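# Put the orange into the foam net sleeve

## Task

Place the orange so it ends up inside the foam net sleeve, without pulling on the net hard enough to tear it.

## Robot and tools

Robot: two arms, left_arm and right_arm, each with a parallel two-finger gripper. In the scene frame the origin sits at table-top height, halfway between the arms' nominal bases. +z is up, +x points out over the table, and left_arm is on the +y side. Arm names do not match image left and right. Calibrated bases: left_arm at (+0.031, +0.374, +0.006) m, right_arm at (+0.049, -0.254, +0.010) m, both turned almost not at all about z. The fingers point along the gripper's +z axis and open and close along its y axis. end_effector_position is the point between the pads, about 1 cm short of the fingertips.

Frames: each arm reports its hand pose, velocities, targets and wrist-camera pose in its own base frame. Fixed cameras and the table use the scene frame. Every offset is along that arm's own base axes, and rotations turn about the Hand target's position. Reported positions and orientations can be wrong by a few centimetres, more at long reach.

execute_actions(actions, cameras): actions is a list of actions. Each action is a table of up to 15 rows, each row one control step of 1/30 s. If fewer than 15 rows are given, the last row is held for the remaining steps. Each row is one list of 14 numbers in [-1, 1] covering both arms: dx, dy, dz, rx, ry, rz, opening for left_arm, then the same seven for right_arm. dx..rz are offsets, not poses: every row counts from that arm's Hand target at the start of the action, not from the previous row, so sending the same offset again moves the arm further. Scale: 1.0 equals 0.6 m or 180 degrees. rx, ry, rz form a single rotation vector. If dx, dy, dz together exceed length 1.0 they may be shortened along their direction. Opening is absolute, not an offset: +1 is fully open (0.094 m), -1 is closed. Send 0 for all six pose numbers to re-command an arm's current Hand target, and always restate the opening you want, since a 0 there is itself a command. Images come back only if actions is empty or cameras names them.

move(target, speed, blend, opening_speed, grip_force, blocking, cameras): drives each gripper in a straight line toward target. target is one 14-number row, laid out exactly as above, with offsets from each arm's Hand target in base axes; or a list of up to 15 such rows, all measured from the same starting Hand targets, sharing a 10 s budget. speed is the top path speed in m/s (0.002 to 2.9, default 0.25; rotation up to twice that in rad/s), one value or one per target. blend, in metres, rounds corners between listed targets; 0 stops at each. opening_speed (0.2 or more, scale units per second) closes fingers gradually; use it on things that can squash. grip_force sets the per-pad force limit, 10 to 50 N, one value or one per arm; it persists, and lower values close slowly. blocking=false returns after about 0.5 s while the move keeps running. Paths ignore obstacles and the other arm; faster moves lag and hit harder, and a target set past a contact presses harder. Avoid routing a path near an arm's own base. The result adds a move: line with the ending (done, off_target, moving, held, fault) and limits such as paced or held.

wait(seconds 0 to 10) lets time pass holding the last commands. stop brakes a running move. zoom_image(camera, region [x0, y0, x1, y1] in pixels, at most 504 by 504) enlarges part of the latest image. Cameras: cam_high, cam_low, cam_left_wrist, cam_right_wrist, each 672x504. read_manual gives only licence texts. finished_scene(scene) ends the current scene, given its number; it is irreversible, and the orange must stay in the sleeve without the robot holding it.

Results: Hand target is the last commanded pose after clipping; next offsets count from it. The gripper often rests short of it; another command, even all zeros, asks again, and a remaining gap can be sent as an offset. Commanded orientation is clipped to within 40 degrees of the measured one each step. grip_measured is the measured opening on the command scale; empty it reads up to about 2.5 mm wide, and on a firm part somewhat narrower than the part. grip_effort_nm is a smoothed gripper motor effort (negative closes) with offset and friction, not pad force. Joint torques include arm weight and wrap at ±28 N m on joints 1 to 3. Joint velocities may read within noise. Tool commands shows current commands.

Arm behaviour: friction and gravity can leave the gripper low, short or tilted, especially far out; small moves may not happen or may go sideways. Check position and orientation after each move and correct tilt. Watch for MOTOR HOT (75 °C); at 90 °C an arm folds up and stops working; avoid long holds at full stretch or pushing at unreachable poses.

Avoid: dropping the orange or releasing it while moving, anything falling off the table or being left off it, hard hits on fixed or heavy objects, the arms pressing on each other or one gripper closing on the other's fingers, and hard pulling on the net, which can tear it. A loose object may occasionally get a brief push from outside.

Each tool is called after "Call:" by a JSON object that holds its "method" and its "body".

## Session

Call:
{"method": "execute_actions", "body": {"actions": []}}

Call:
{"method": "zoom_image", "body": {"camera": "cam_low", "region": [310, 40, 510, 280]}}

Call:
{"method": "zoom_image", "body": {"camera": "cam_high", "region": [270, 60, 470, 260]}}

Scene clock: 0.00 s.
left_arm: end_effector_position=(+0.3408, -0.2571, +0.2977) grip_measured=-0.984 grip_effort_nm=n/a end_effector_quat_wxyz=(+0.708, +0.637, +0.299, -0.063) | right_arm: end_effector_position=(+0.3268, +0.2401, +0.2983) grip_measured=-0.987 grip_effort_nm=n/a end_effector_quat_wxyz=(+0.314, -0.066, +0.696, +0.643)
Joint positions: left_arm=[-0.322 1.431 0.866 0.582 0.898 1.03 0.001] | right_arm=[0.283 1.355 0.792 0.601 -0.928 1.052 0.001]
Joint velocities: within noise
Joint torques (N m): no reading
Heat: left arm: 33 °C; right arm: 34 °C.
Hand target: left_arm +0.3411, -0.2564, +0.3007; +0.709, +0.636, +0.298, -0.061 | right_arm +0.3267, +0.2394, +0.3063; +0.323, -0.072, +0.690, +0.644
Tool commands: left_gripper/opening=-1.0 right_gripper/opening=-1.0

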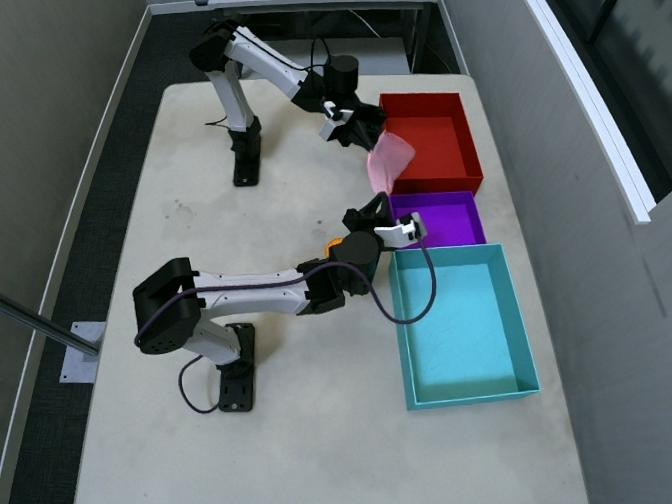

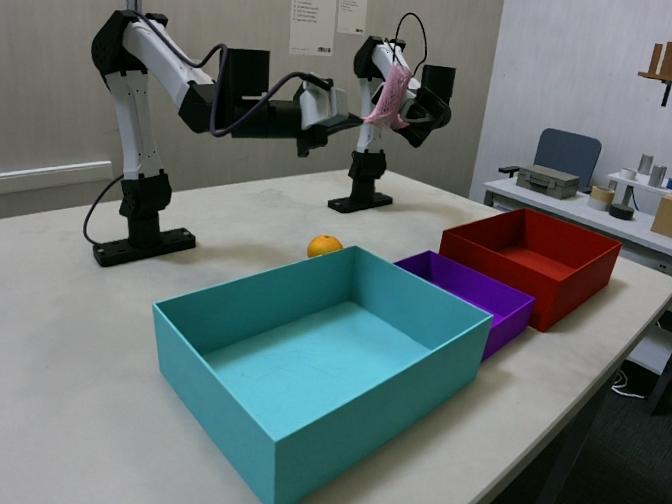

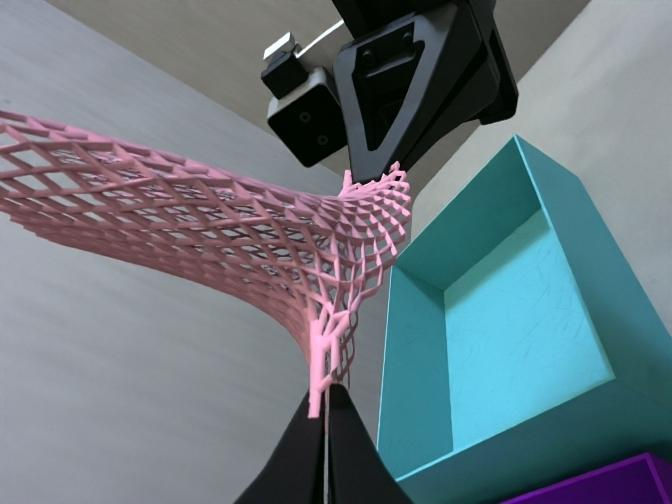

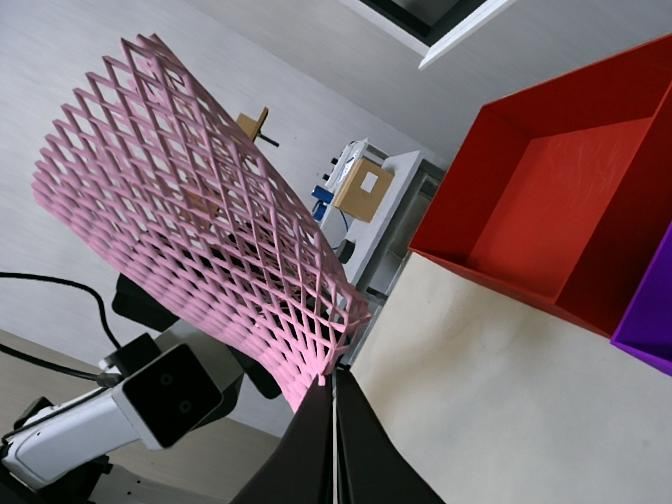

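Scaled by 2.100 from the camera's 672x504 image, which has a finer 960x720 frame.

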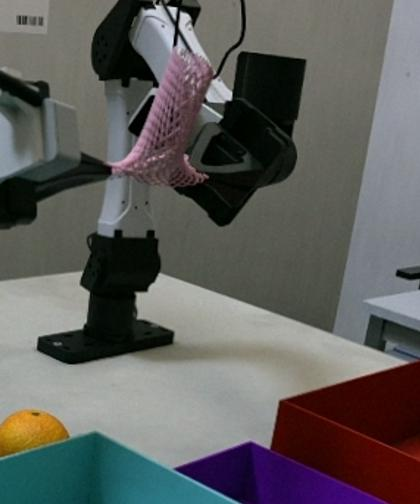

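Scaled by 2.520 from the camera's 672x504 image, which has a finer 960x720 frame.

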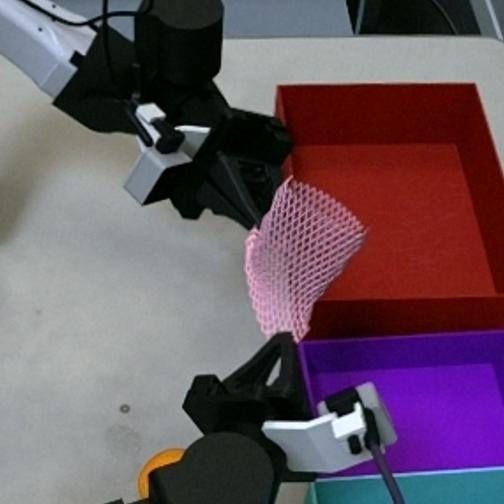

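Call:
{"method": "move", "body": {"target": [-0.145, -0.063, -0.265, 0.3707, 0.083, 0.0183, -1, -0.143, 0.007, -0.272, -0.3706, 0.0903, -0.021, -1], "speed": 0.22, "cameras": ["all"]}}

Call:
{"method": "zoom_image", "body": {"camera": "cam_low", "region": [270, 140, 410, 280]}}

Scene clock: 61.87 s.
left_arm: end_effector_position=(+0.2514, -0.2952, +0.1401) grip_measured=-0.984 grip_effort_nm=-0.84 end_effector_quat_wxyz=(+0.211, +0.901, +0.376, +0.048) | right_arm: end_effector_position=(+0.2387, +0.2441, +0.1381) grip_measured=-0.987 grip_effort_nm=-0.71 end_effector_quat_wxyz=(+0.152, -0.134, +0.966, +0.161)
Joint positions: left_arm=[-0.845 1.615 1.327 -0.849 0.046 1.496 0.001] | right_arm=[0.753 1.434 1.143 -0.84 -0.085 0.496 0.001]
Joint torques (N m): left_arm=[-0.36 -6.49 8.66 1.02 -0.15 -0.17] | right_arm=[0.77 -5.39 7.8 0.97 0.17 0.09]
Heat: left arm: 42 °C; right arm: 38 °C.
Hand target: left_arm +0.2542, -0.2943, +0.1418; +0.203, +0.899, +0.384, +0.054 | right_arm +0.2409, +0.2436, +0.1432; +0.155, -0.129, +0.967, +0.153
Off the commanded pose: left_arm 0.003 m, 2 deg | right_arm 0.005 m, 1 deg.
move: done

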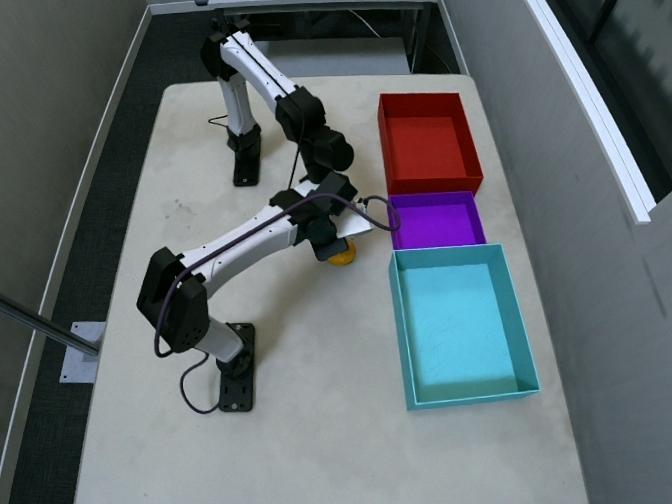

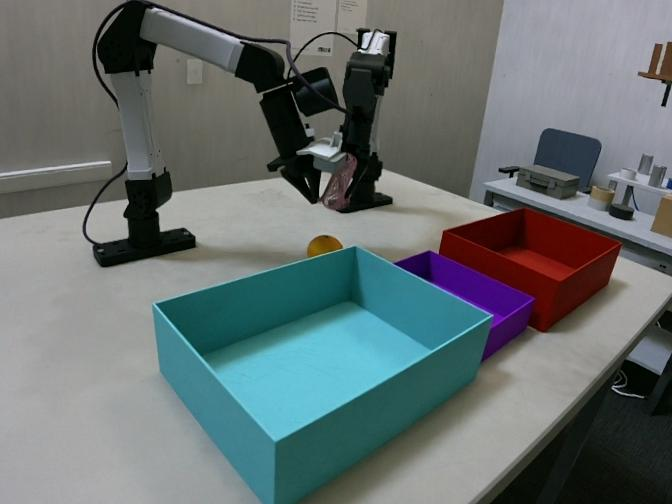

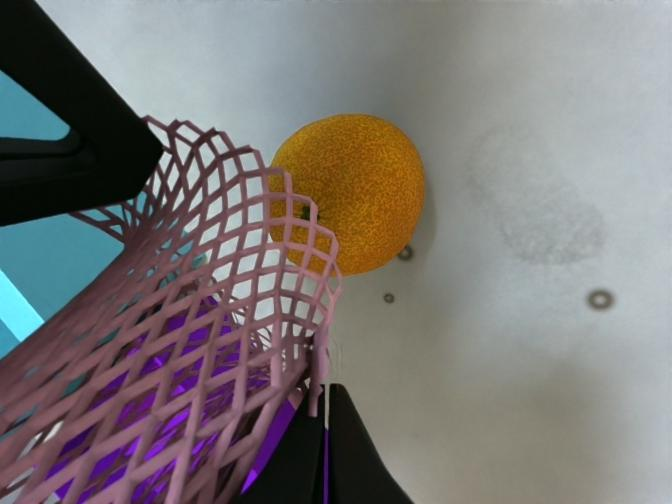

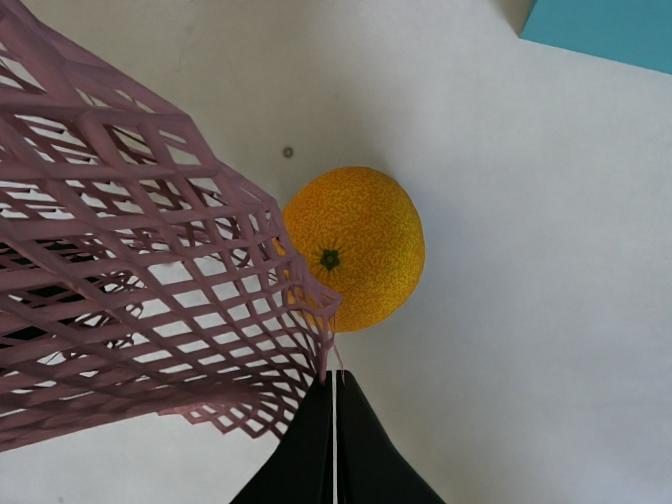

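Scaled by 3.600 from the camera's 672x504 image, which has a finer 960x720 frame.

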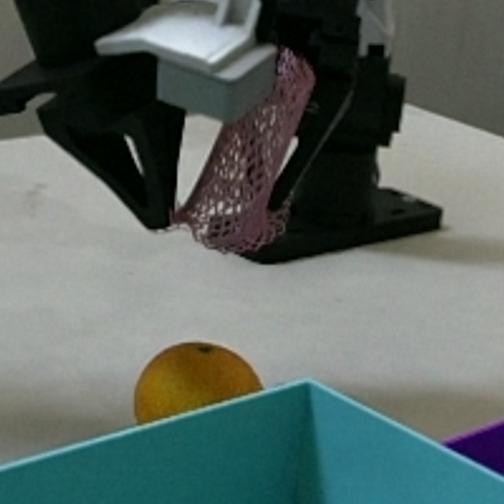

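Call:
{"method": "move", "body": {"target": [0.0138, -0.013, -0.1148, 0, -0.0444, 0, -1, 0.0132, -0.0067, -0.122, 0, -0.0444, 0, -1], "speed": 0.12, "cameras": ["cam_low", "cam_left_wrist", "cam_right_wrist"]}}

Call:
{"method": "zoom_image", "body": {"camera": "cam_low", "region": [270, 160, 410, 280]}}

Scene clock: 124.90 s.
left_arm: end_effector_position=(+0.2627, -0.3053, +0.0794) grip_measured=-0.984 grip_effort_nm=-0.84 end_effector_quat_wxyz=(+0.238, +0.893, +0.364, +0.112) | right_arm: end_effector_position=(+0.2478, +0.2396, +0.0716) grip_measured=-0.987 grip_effort_nm=-0.71 end_effector_quat_wxyz=(+0.214, -0.134, +0.956, +0.148)
Joint positions: left_arm=[-0.892 1.646 1.068 -0.465 -0.075 1.496 0.001] | right_arm=[0.777 1.434 0.833 -0.443 0.017 0.494 0.001]
Joint torques (N m): left_arm=[-0.42 -6.91 5.81 1.51 -0.12 -0.15] | right_arm=[0.84 -5.81 4.72 1.52 0.17 -0.13]
Heat: left arm: 47 °C; right arm: 46 °C.
Hand target: left_arm +0.2624, -0.3020, +0.0728; +0.229, +0.893, +0.369, +0.117 | right_arm +0.2488, +0.2395, +0.0700; +0.222, -0.140, +0.954, +0.143
Off the commanded pose: left_arm 0.007 m, 1 deg | right_arm 0.002 m, 1 deg.
move: done
Images, in order (width x height): cam_low 672x504, cam_left_wrist 672x504, cam_right_wrist 672x504.

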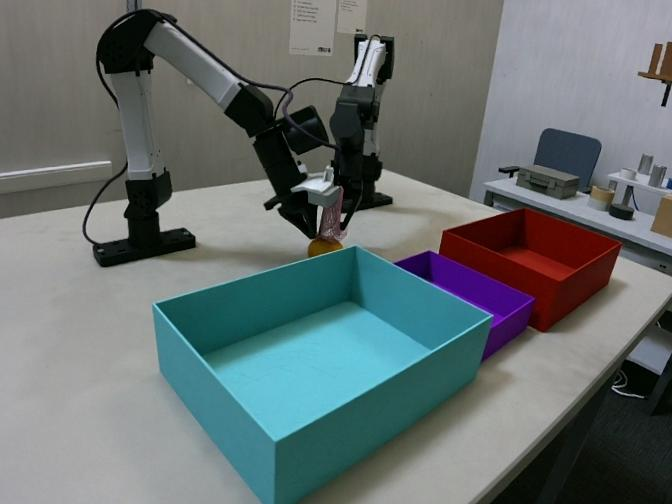

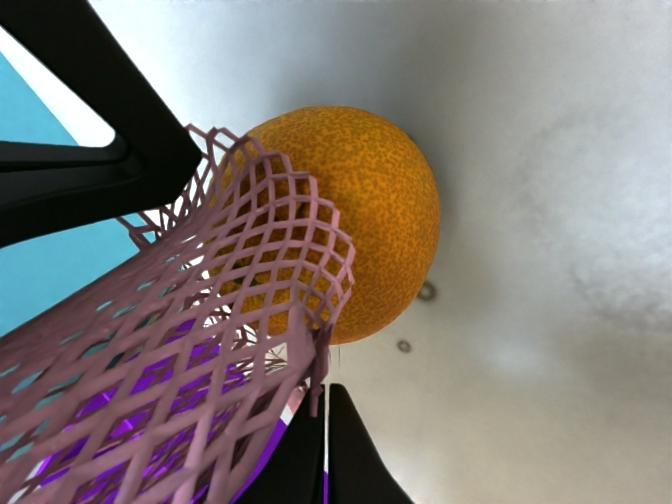

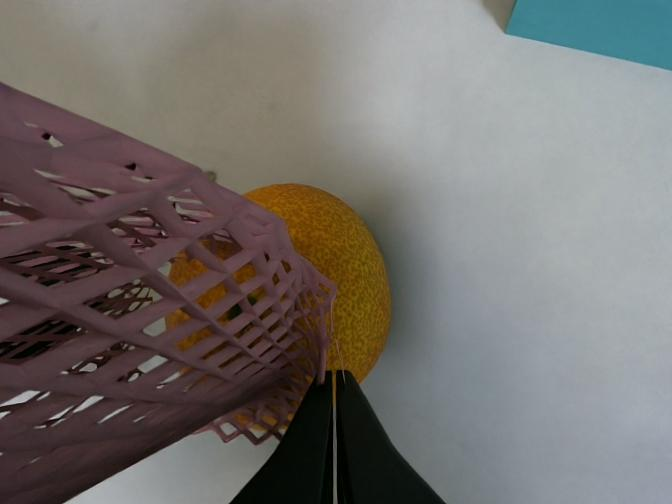

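Scaled by 3.600 from the camera's 672x504 image, which has a finer 960x720 frame.

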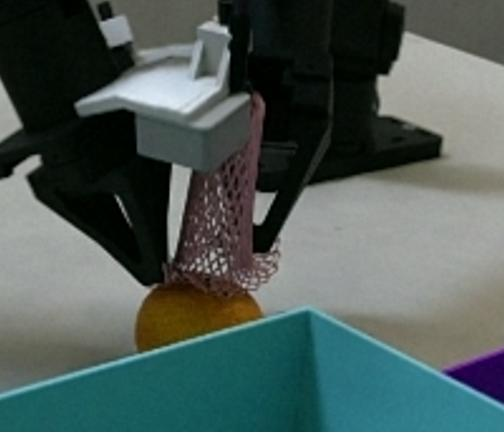

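Call:
{"method": "move", "body": {"target": [[-0.0015, 0.0018, -0.035, 0, 0, 0, -1, 0.0045, -0.0057, -0.0285, 0, 0, 0, -1], [-0.0015, 0.0077, -0.0517, 0, 0, 0, -1, 0.0045, -0.0115, -0.0452, 0, 0, 0, -1], [-0.0082, 0.011, -0.0733, 0, 0, 0, -1, -0.0022, -0.0148, -0.0668, 0, 0, 0, -1], [-0.0115, 0.011, -0.095, 0, 0, 0, -1, -0.0055, -0.0148, -0.0885, 0, 0, 0, -1]], "speed": 0.06, "blend": 0.004, "cameras": ["cam_low", "cam_left_wrist", "cam_right_wrist"]}}

Call:
{"method": "zoom_image", "body": {"camera": "cam_low", "region": [270, 160, 410, 280]}}

Scene clock: 181.47 s.
left_arm: end_effector_position=(+0.2602, -0.2974, +0.0273) grip_measured=-0.985 grip_effort_nm=-0.82 end_effector_quat_wxyz=(+0.240, +0.891, +0.366, +0.121) | right_arm: end_effector_position=(+0.2500, +0.2302, +0.0244) grip_measured=-0.987 grip_effort_nm=-0.68 end_effector_quat_wxyz=(+0.230, -0.132, +0.953, +0.144)
Joint positions: left_arm=[-0.892 1.705 0.899 -0.227 -0.092 1.496 0.001] | right_arm=[0.762 1.499 0.666 -0.189 0.035 0.476 0.001]
Joint torques (N m): left_arm=[-0.83 -5.85 5.03 1.56 -0.05 -0.19] | right_arm=[0.81 -4.41 4.15 1.51 -0.06 -0.09]
Heat: left arm: 42 °C; right arm: 41 °C.
Hand target: left_arm +0.2555, -0.2954, +0.0157; +0.229, +0.893, +0.369, +0.117 | right_arm +0.2454, +0.2307, +0.0168; +0.222, -0.140, +0.954, +0.143
Off the commanded pose: left_arm 0.013 m, 1 deg | right_arm 0.009 m, 1 deg.
move: off_target (left_arm)
Images, in order (width x height): cam_low 672x504, cam_left_wrist 672x504, cam_right_wrist 672x504.

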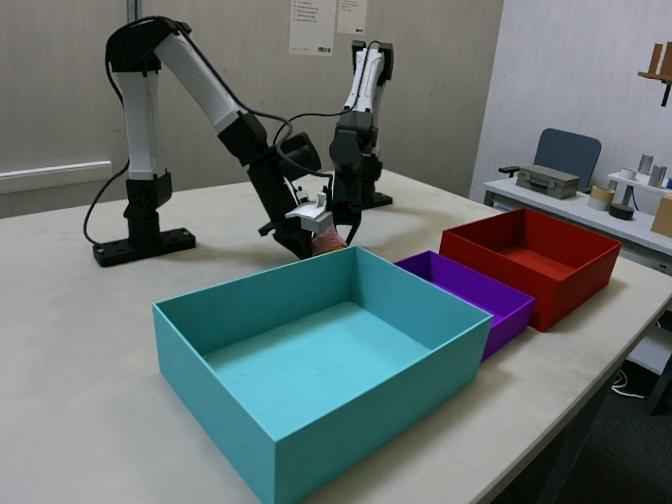

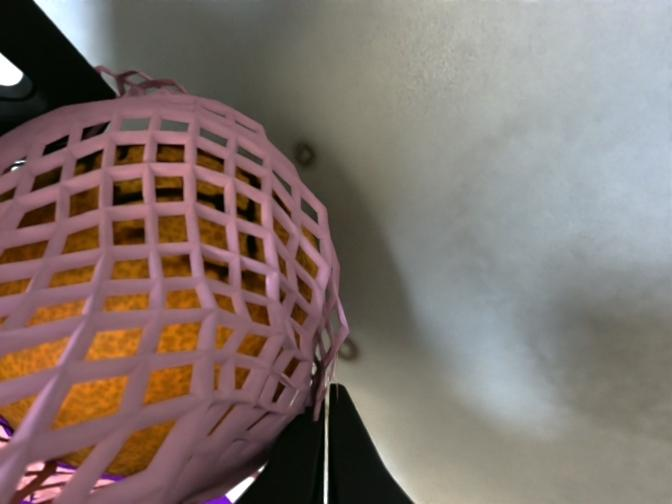

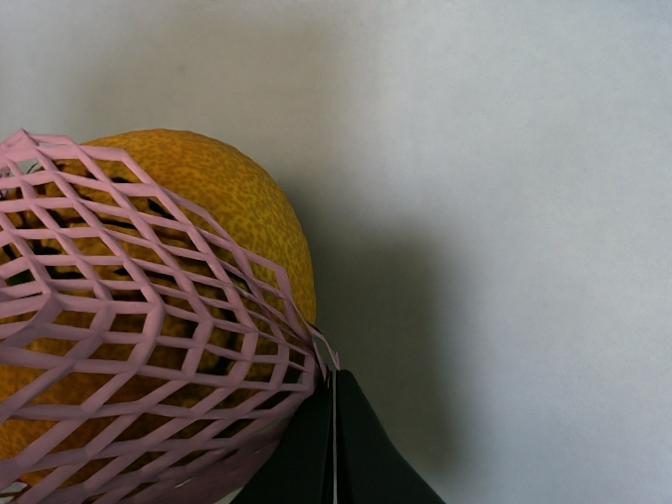

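Scaled by 3.600 from the camera's 672x504 image, which has a finer 960x720 frame.

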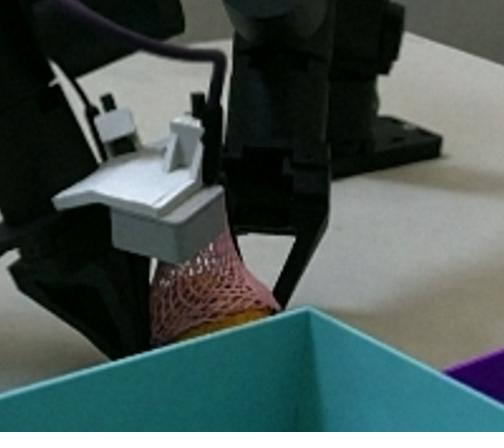

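Call:
{"method": "move", "body": {"target": [[0.035, -0.003, -0.004, 0, 0, 0, -1, 0.035, 0.0, -0.006, 0, 0, 0, -1], [0.0467, -0.005, -0.0162, 0, 0, 0, -1, 0.0467, 0.0, -0.023, 0, 0, 0, -1]], "speed": 0.06, "blend": 0.004, "cameras": ["cam_low", "cam_left_wrist", "cam_right_wrist"]}}

Call:
{"method": "zoom_image", "body": {"camera": "cam_low", "region": [270, 160, 410, 280]}}

Scene clock: 210.87 s.
left_arm: end_effector_position=(+0.2837, -0.2980, +0.0119) grip_measured=-0.985 grip_effort_nm=-0.82 end_effector_quat_wxyz=(+0.237, +0.889, +0.372, +0.125) | right_arm: end_effector_position=(+0.2756, +0.2295, +0.0075) grip_measured=-0.987 grip_effort_nm=-0.68 end_effector_quat_wxyz=(+0.235, -0.132, +0.952, +0.142)
Joint positions: left_arm=[-0.844 1.797 0.938 -0.175 -0.081 1.526 0.001] | right_arm=[0.699 1.616 0.693 -0.091 0.01 0.421 0.001]
Joint torques (N m): left_arm=[0.49 -6.43 7.05 1.32 0.14 0.01] | right_arm=[-0.05 -4.92 5.67 1.26 -0.19 -0.15]
Heat: left arm: 40 °C; right arm: 40 °C.
Hand target: left_arm +0.2834, -0.2983, +0.0060; +0.229, +0.893, +0.369, +0.117 | right_arm +0.2736, +0.2306, +0.0031; +0.222, -0.140, +0.954, +0.143
Off the commanded pose: left_arm 0.006 m, 1 deg | right_arm 0.005 m, 2 deg.
move: done
Images, in order (width x height): cam_low 672x504, cam_left_wrist 672x504, cam_right_wrist 672x504.

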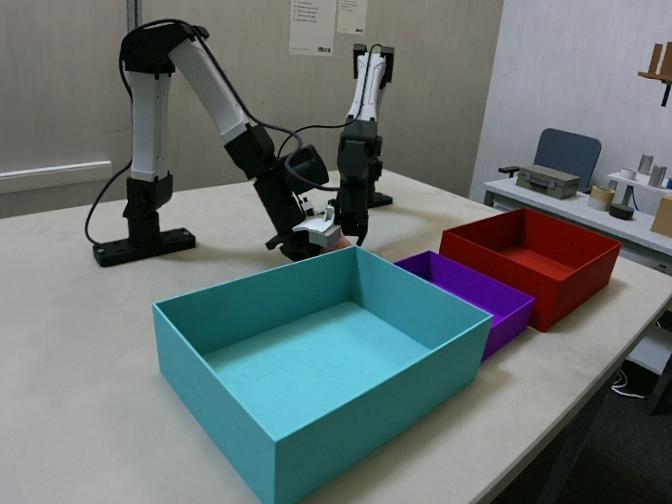

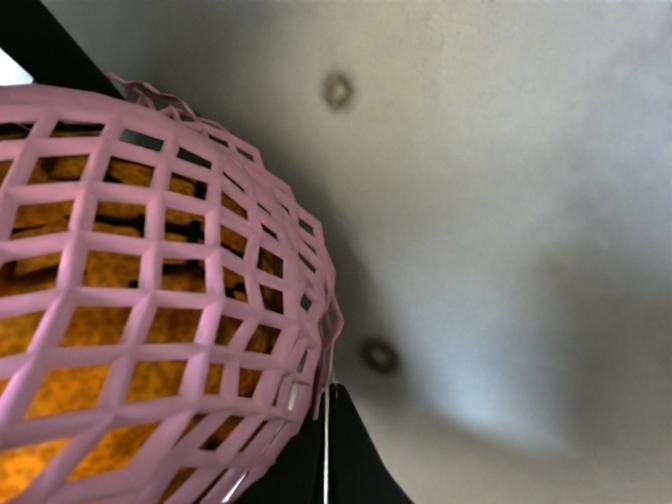

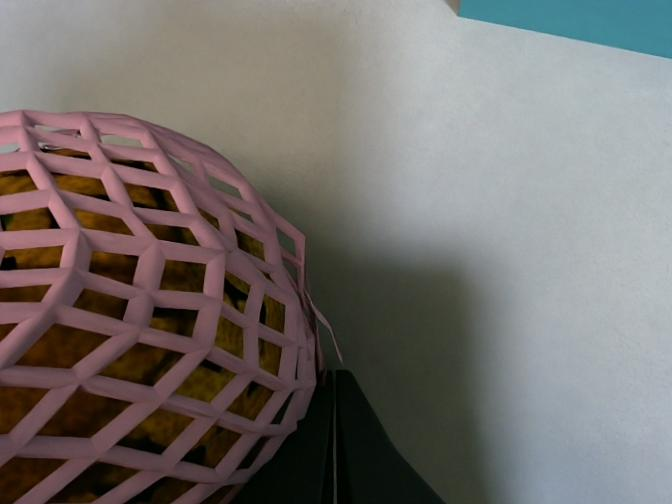

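Scaled by 3.600 from the camera's 672x504 image, which has a finer 960x720 frame.

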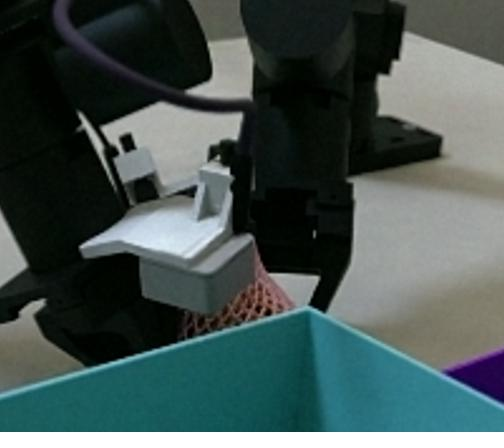

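Call:
{"method": "move", "body": {"target": [[0.0, -0.003, -0.006, 0, 0, 0, -1, 0.0, 0.003, 0.0, 0, 0, 0, -1], [0.0, -0.001, 0.0045, 0, 0, 0, -1, 0.0, 0.0, 0.0055, 0, 0, 0, -1], [0.0, -0.001, 0.0045, 0, 0, 0, -0.72, 0.0, 0.0, 0.0055, 0, 0, 0, -0.72]], "speed": 0.05, "opening_speed": 0.3, "cameras": ["cam_left_wrist", "cam_right_wrist"]}}

Scene clock: 243.57 s.
left_arm: end_effector_position=(+0.2840, -0.2981, +0.0088) grip_measured=-0.722 grip_effort_nm=0.11 end_effector_quat_wxyz=(+0.232, +0.890, +0.373, +0.124) | right_arm: end_effector_position=(+0.2764, +0.2286, +0.0069) grip_measured=-0.722 grip_effort_nm=0.11 end_effector_quat_wxyz=(+0.233, -0.131, +0.953, +0.142)
Joint positions: left_arm=[-0.844 1.809 0.945 -0.18 -0.081 1.526 0.013] | right_arm=[0.694 1.619 0.696 -0.095 0.005 0.418 0.013]
Joint torques (N m): left_arm=[0.31 -8.06 6.98 1.22 0.13 0.02] | right_arm=[0.46 -6.23 5.93 1.14 -0.14 -0.13]
Heat: left arm: 41 °C; right arm: 41 °C.
Hand target: left_arm +0.2834, -0.2990, +0.0088; +0.229, +0.893, +0.369, +0.117 | right_arm +0.2736, +0.2307, +0.0065; +0.222, -0.140, +0.954, +0.143
Off the commanded pose: left_arm 0.001 m, 1 deg | right_arm 0.003 m, 2 deg.
move: done
Images, in order (width x height): cam_left_wrist 672x504, cam_right_wrist 672x504.

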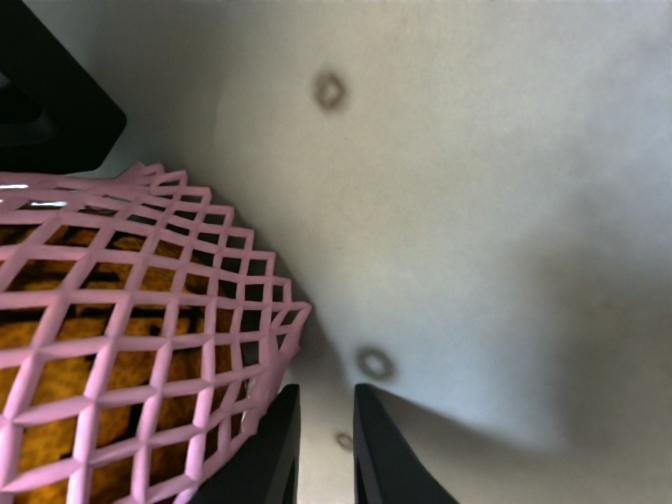

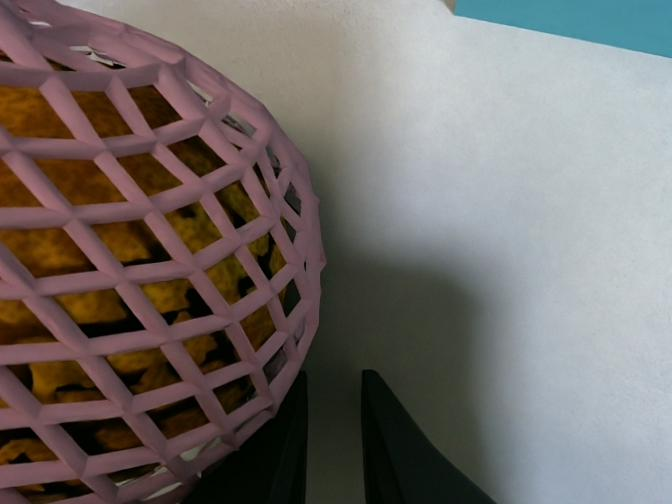

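Call:
{"method": "move", "body": {"target": [[-0.005, 0.018, 0.006, 0, 0, 0, -0.72, -0.01, -0.018, 0.012, 0, 0, 0, -0.72], [-0.04, 0.09, 0.14, 0, 0, 0, -0.72, -0.05, -0.09, 0.14, 0, 0, 0, -0.72]], "speed": 0.08, "blend": 0.005, "cameras": ["all"]}}

Call:
{"method": "zoom_image", "body": {"camera": "cam_low", "region": [270, 160, 410, 280]}}

Scene clock: 266.23 s.
left_arm: end_effector_position=(+0.2572, -0.2422, +0.0824) grip_measured=-0.722 grip_effort_nm=0.10 end_effector_quat_wxyz=(+0.218, +0.893, +0.375, +0.117) | right_arm: end_effector_position=(+0.2397, +0.1739, +0.0787) grip_measured=-0.722 grip_effort_nm=0.11 end_effector_quat_wxyz=(+0.213, -0.136, +0.958, +0.134)
Joint positions: left_arm=[-0.778 1.473 0.926 -0.526 -0.046 1.58 0.013] | right_arm=[0.597 1.233 0.723 -0.553 -0.051 0.328 0.013]
Joint torques (N m): left_arm=[0.46 -7.27 8.34 1.24 0.13 0.07] | right_arm=[-0.27 -5.3 7.66 1.2 -0.14 -0.13]
Heat: left arm: 44 °C; right arm: 41 °C.
Hand target: left_arm +0.2594, -0.2451, +0.0929; +0.229, +0.893, +0.369, +0.117 | right_arm +0.2436, +0.1767, +0.0904; +0.222, -0.140, +0.954, +0.143
Off the commanded pose: left_arm 0.011 m, 1 deg | right_arm 0.013 m, 2 deg.
move: off_target (left_arm, right_arm)

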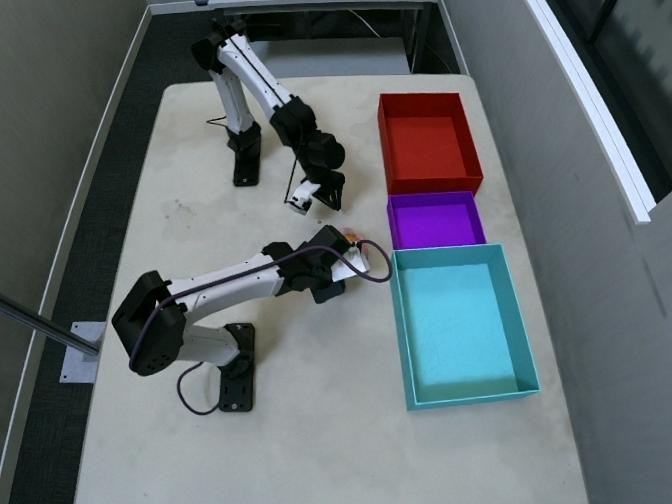

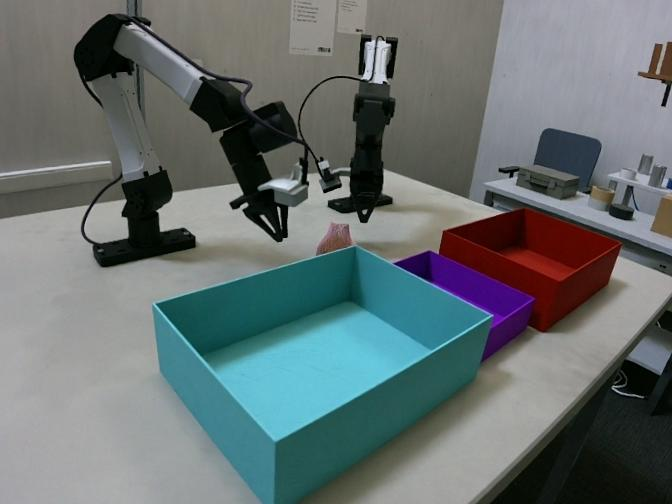

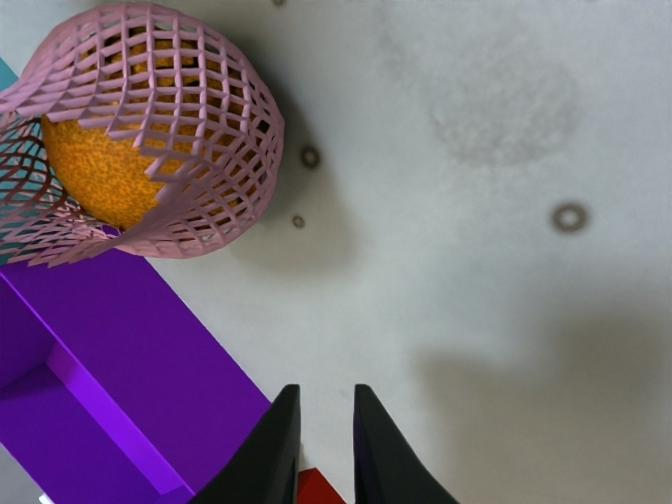

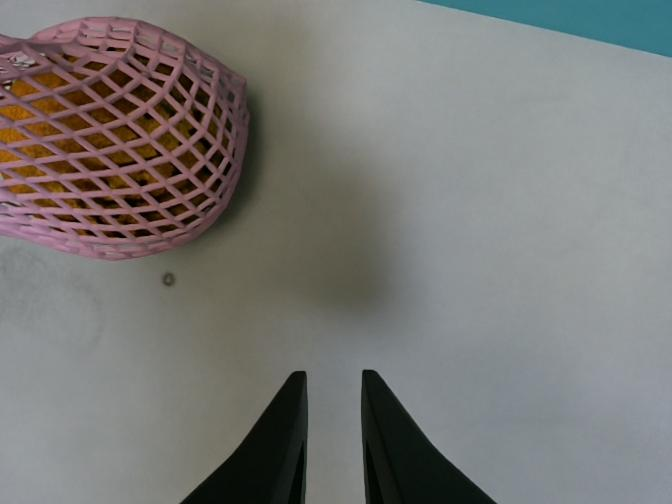

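Scaled by 3.600 from the camera's 672x504 image, which has a finer 960x720 frame.

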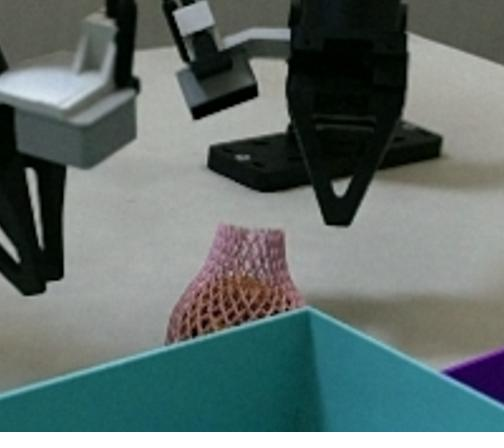

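Call:
{"method": "zoom_image", "body": {"camera": "cam_left_wrist", "region": [0, 0, 310, 290]}}

Call:
{"method": "zoom_image", "body": {"camera": "cam_right_wrist", "region": [0, 0, 270, 280]}}

Call:
{"method": "zoom_image", "body": {"camera": "cam_low", "region": [300, 210, 370, 270]}}

Scaled by 1.626 from the camera's 672x504 image, which has a finer 960x720 frame.

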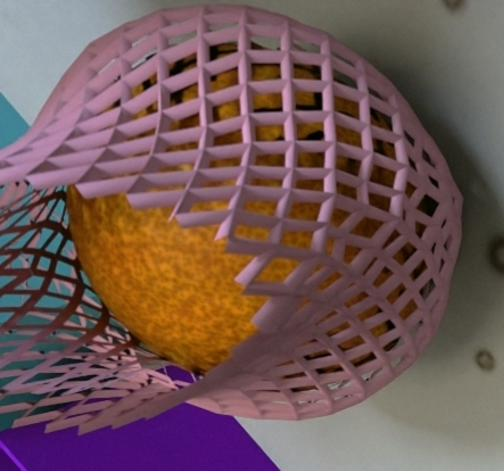

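Scaled by 1.800 from the camera's 672x504 image, which has a finer 960x720 frame.

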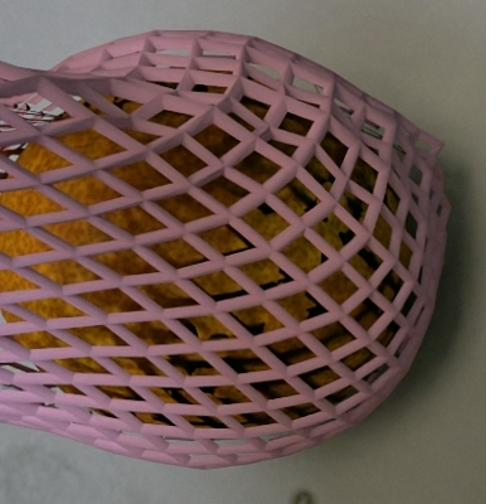

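Scaled by 7.200 from the camera's 672x504 image, which has a finer 960x720 frame.

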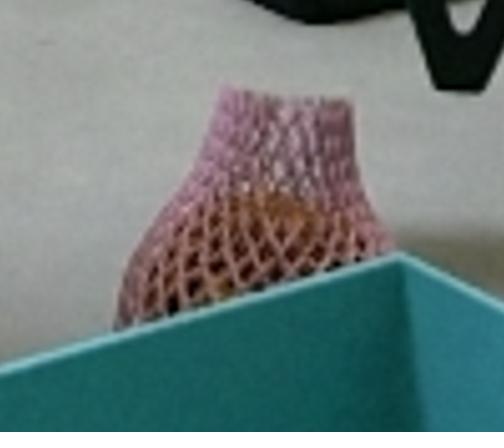

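Call:
{"method": "finished_scene", "body": {"scene": 2}}

The scene is finished: the task was done.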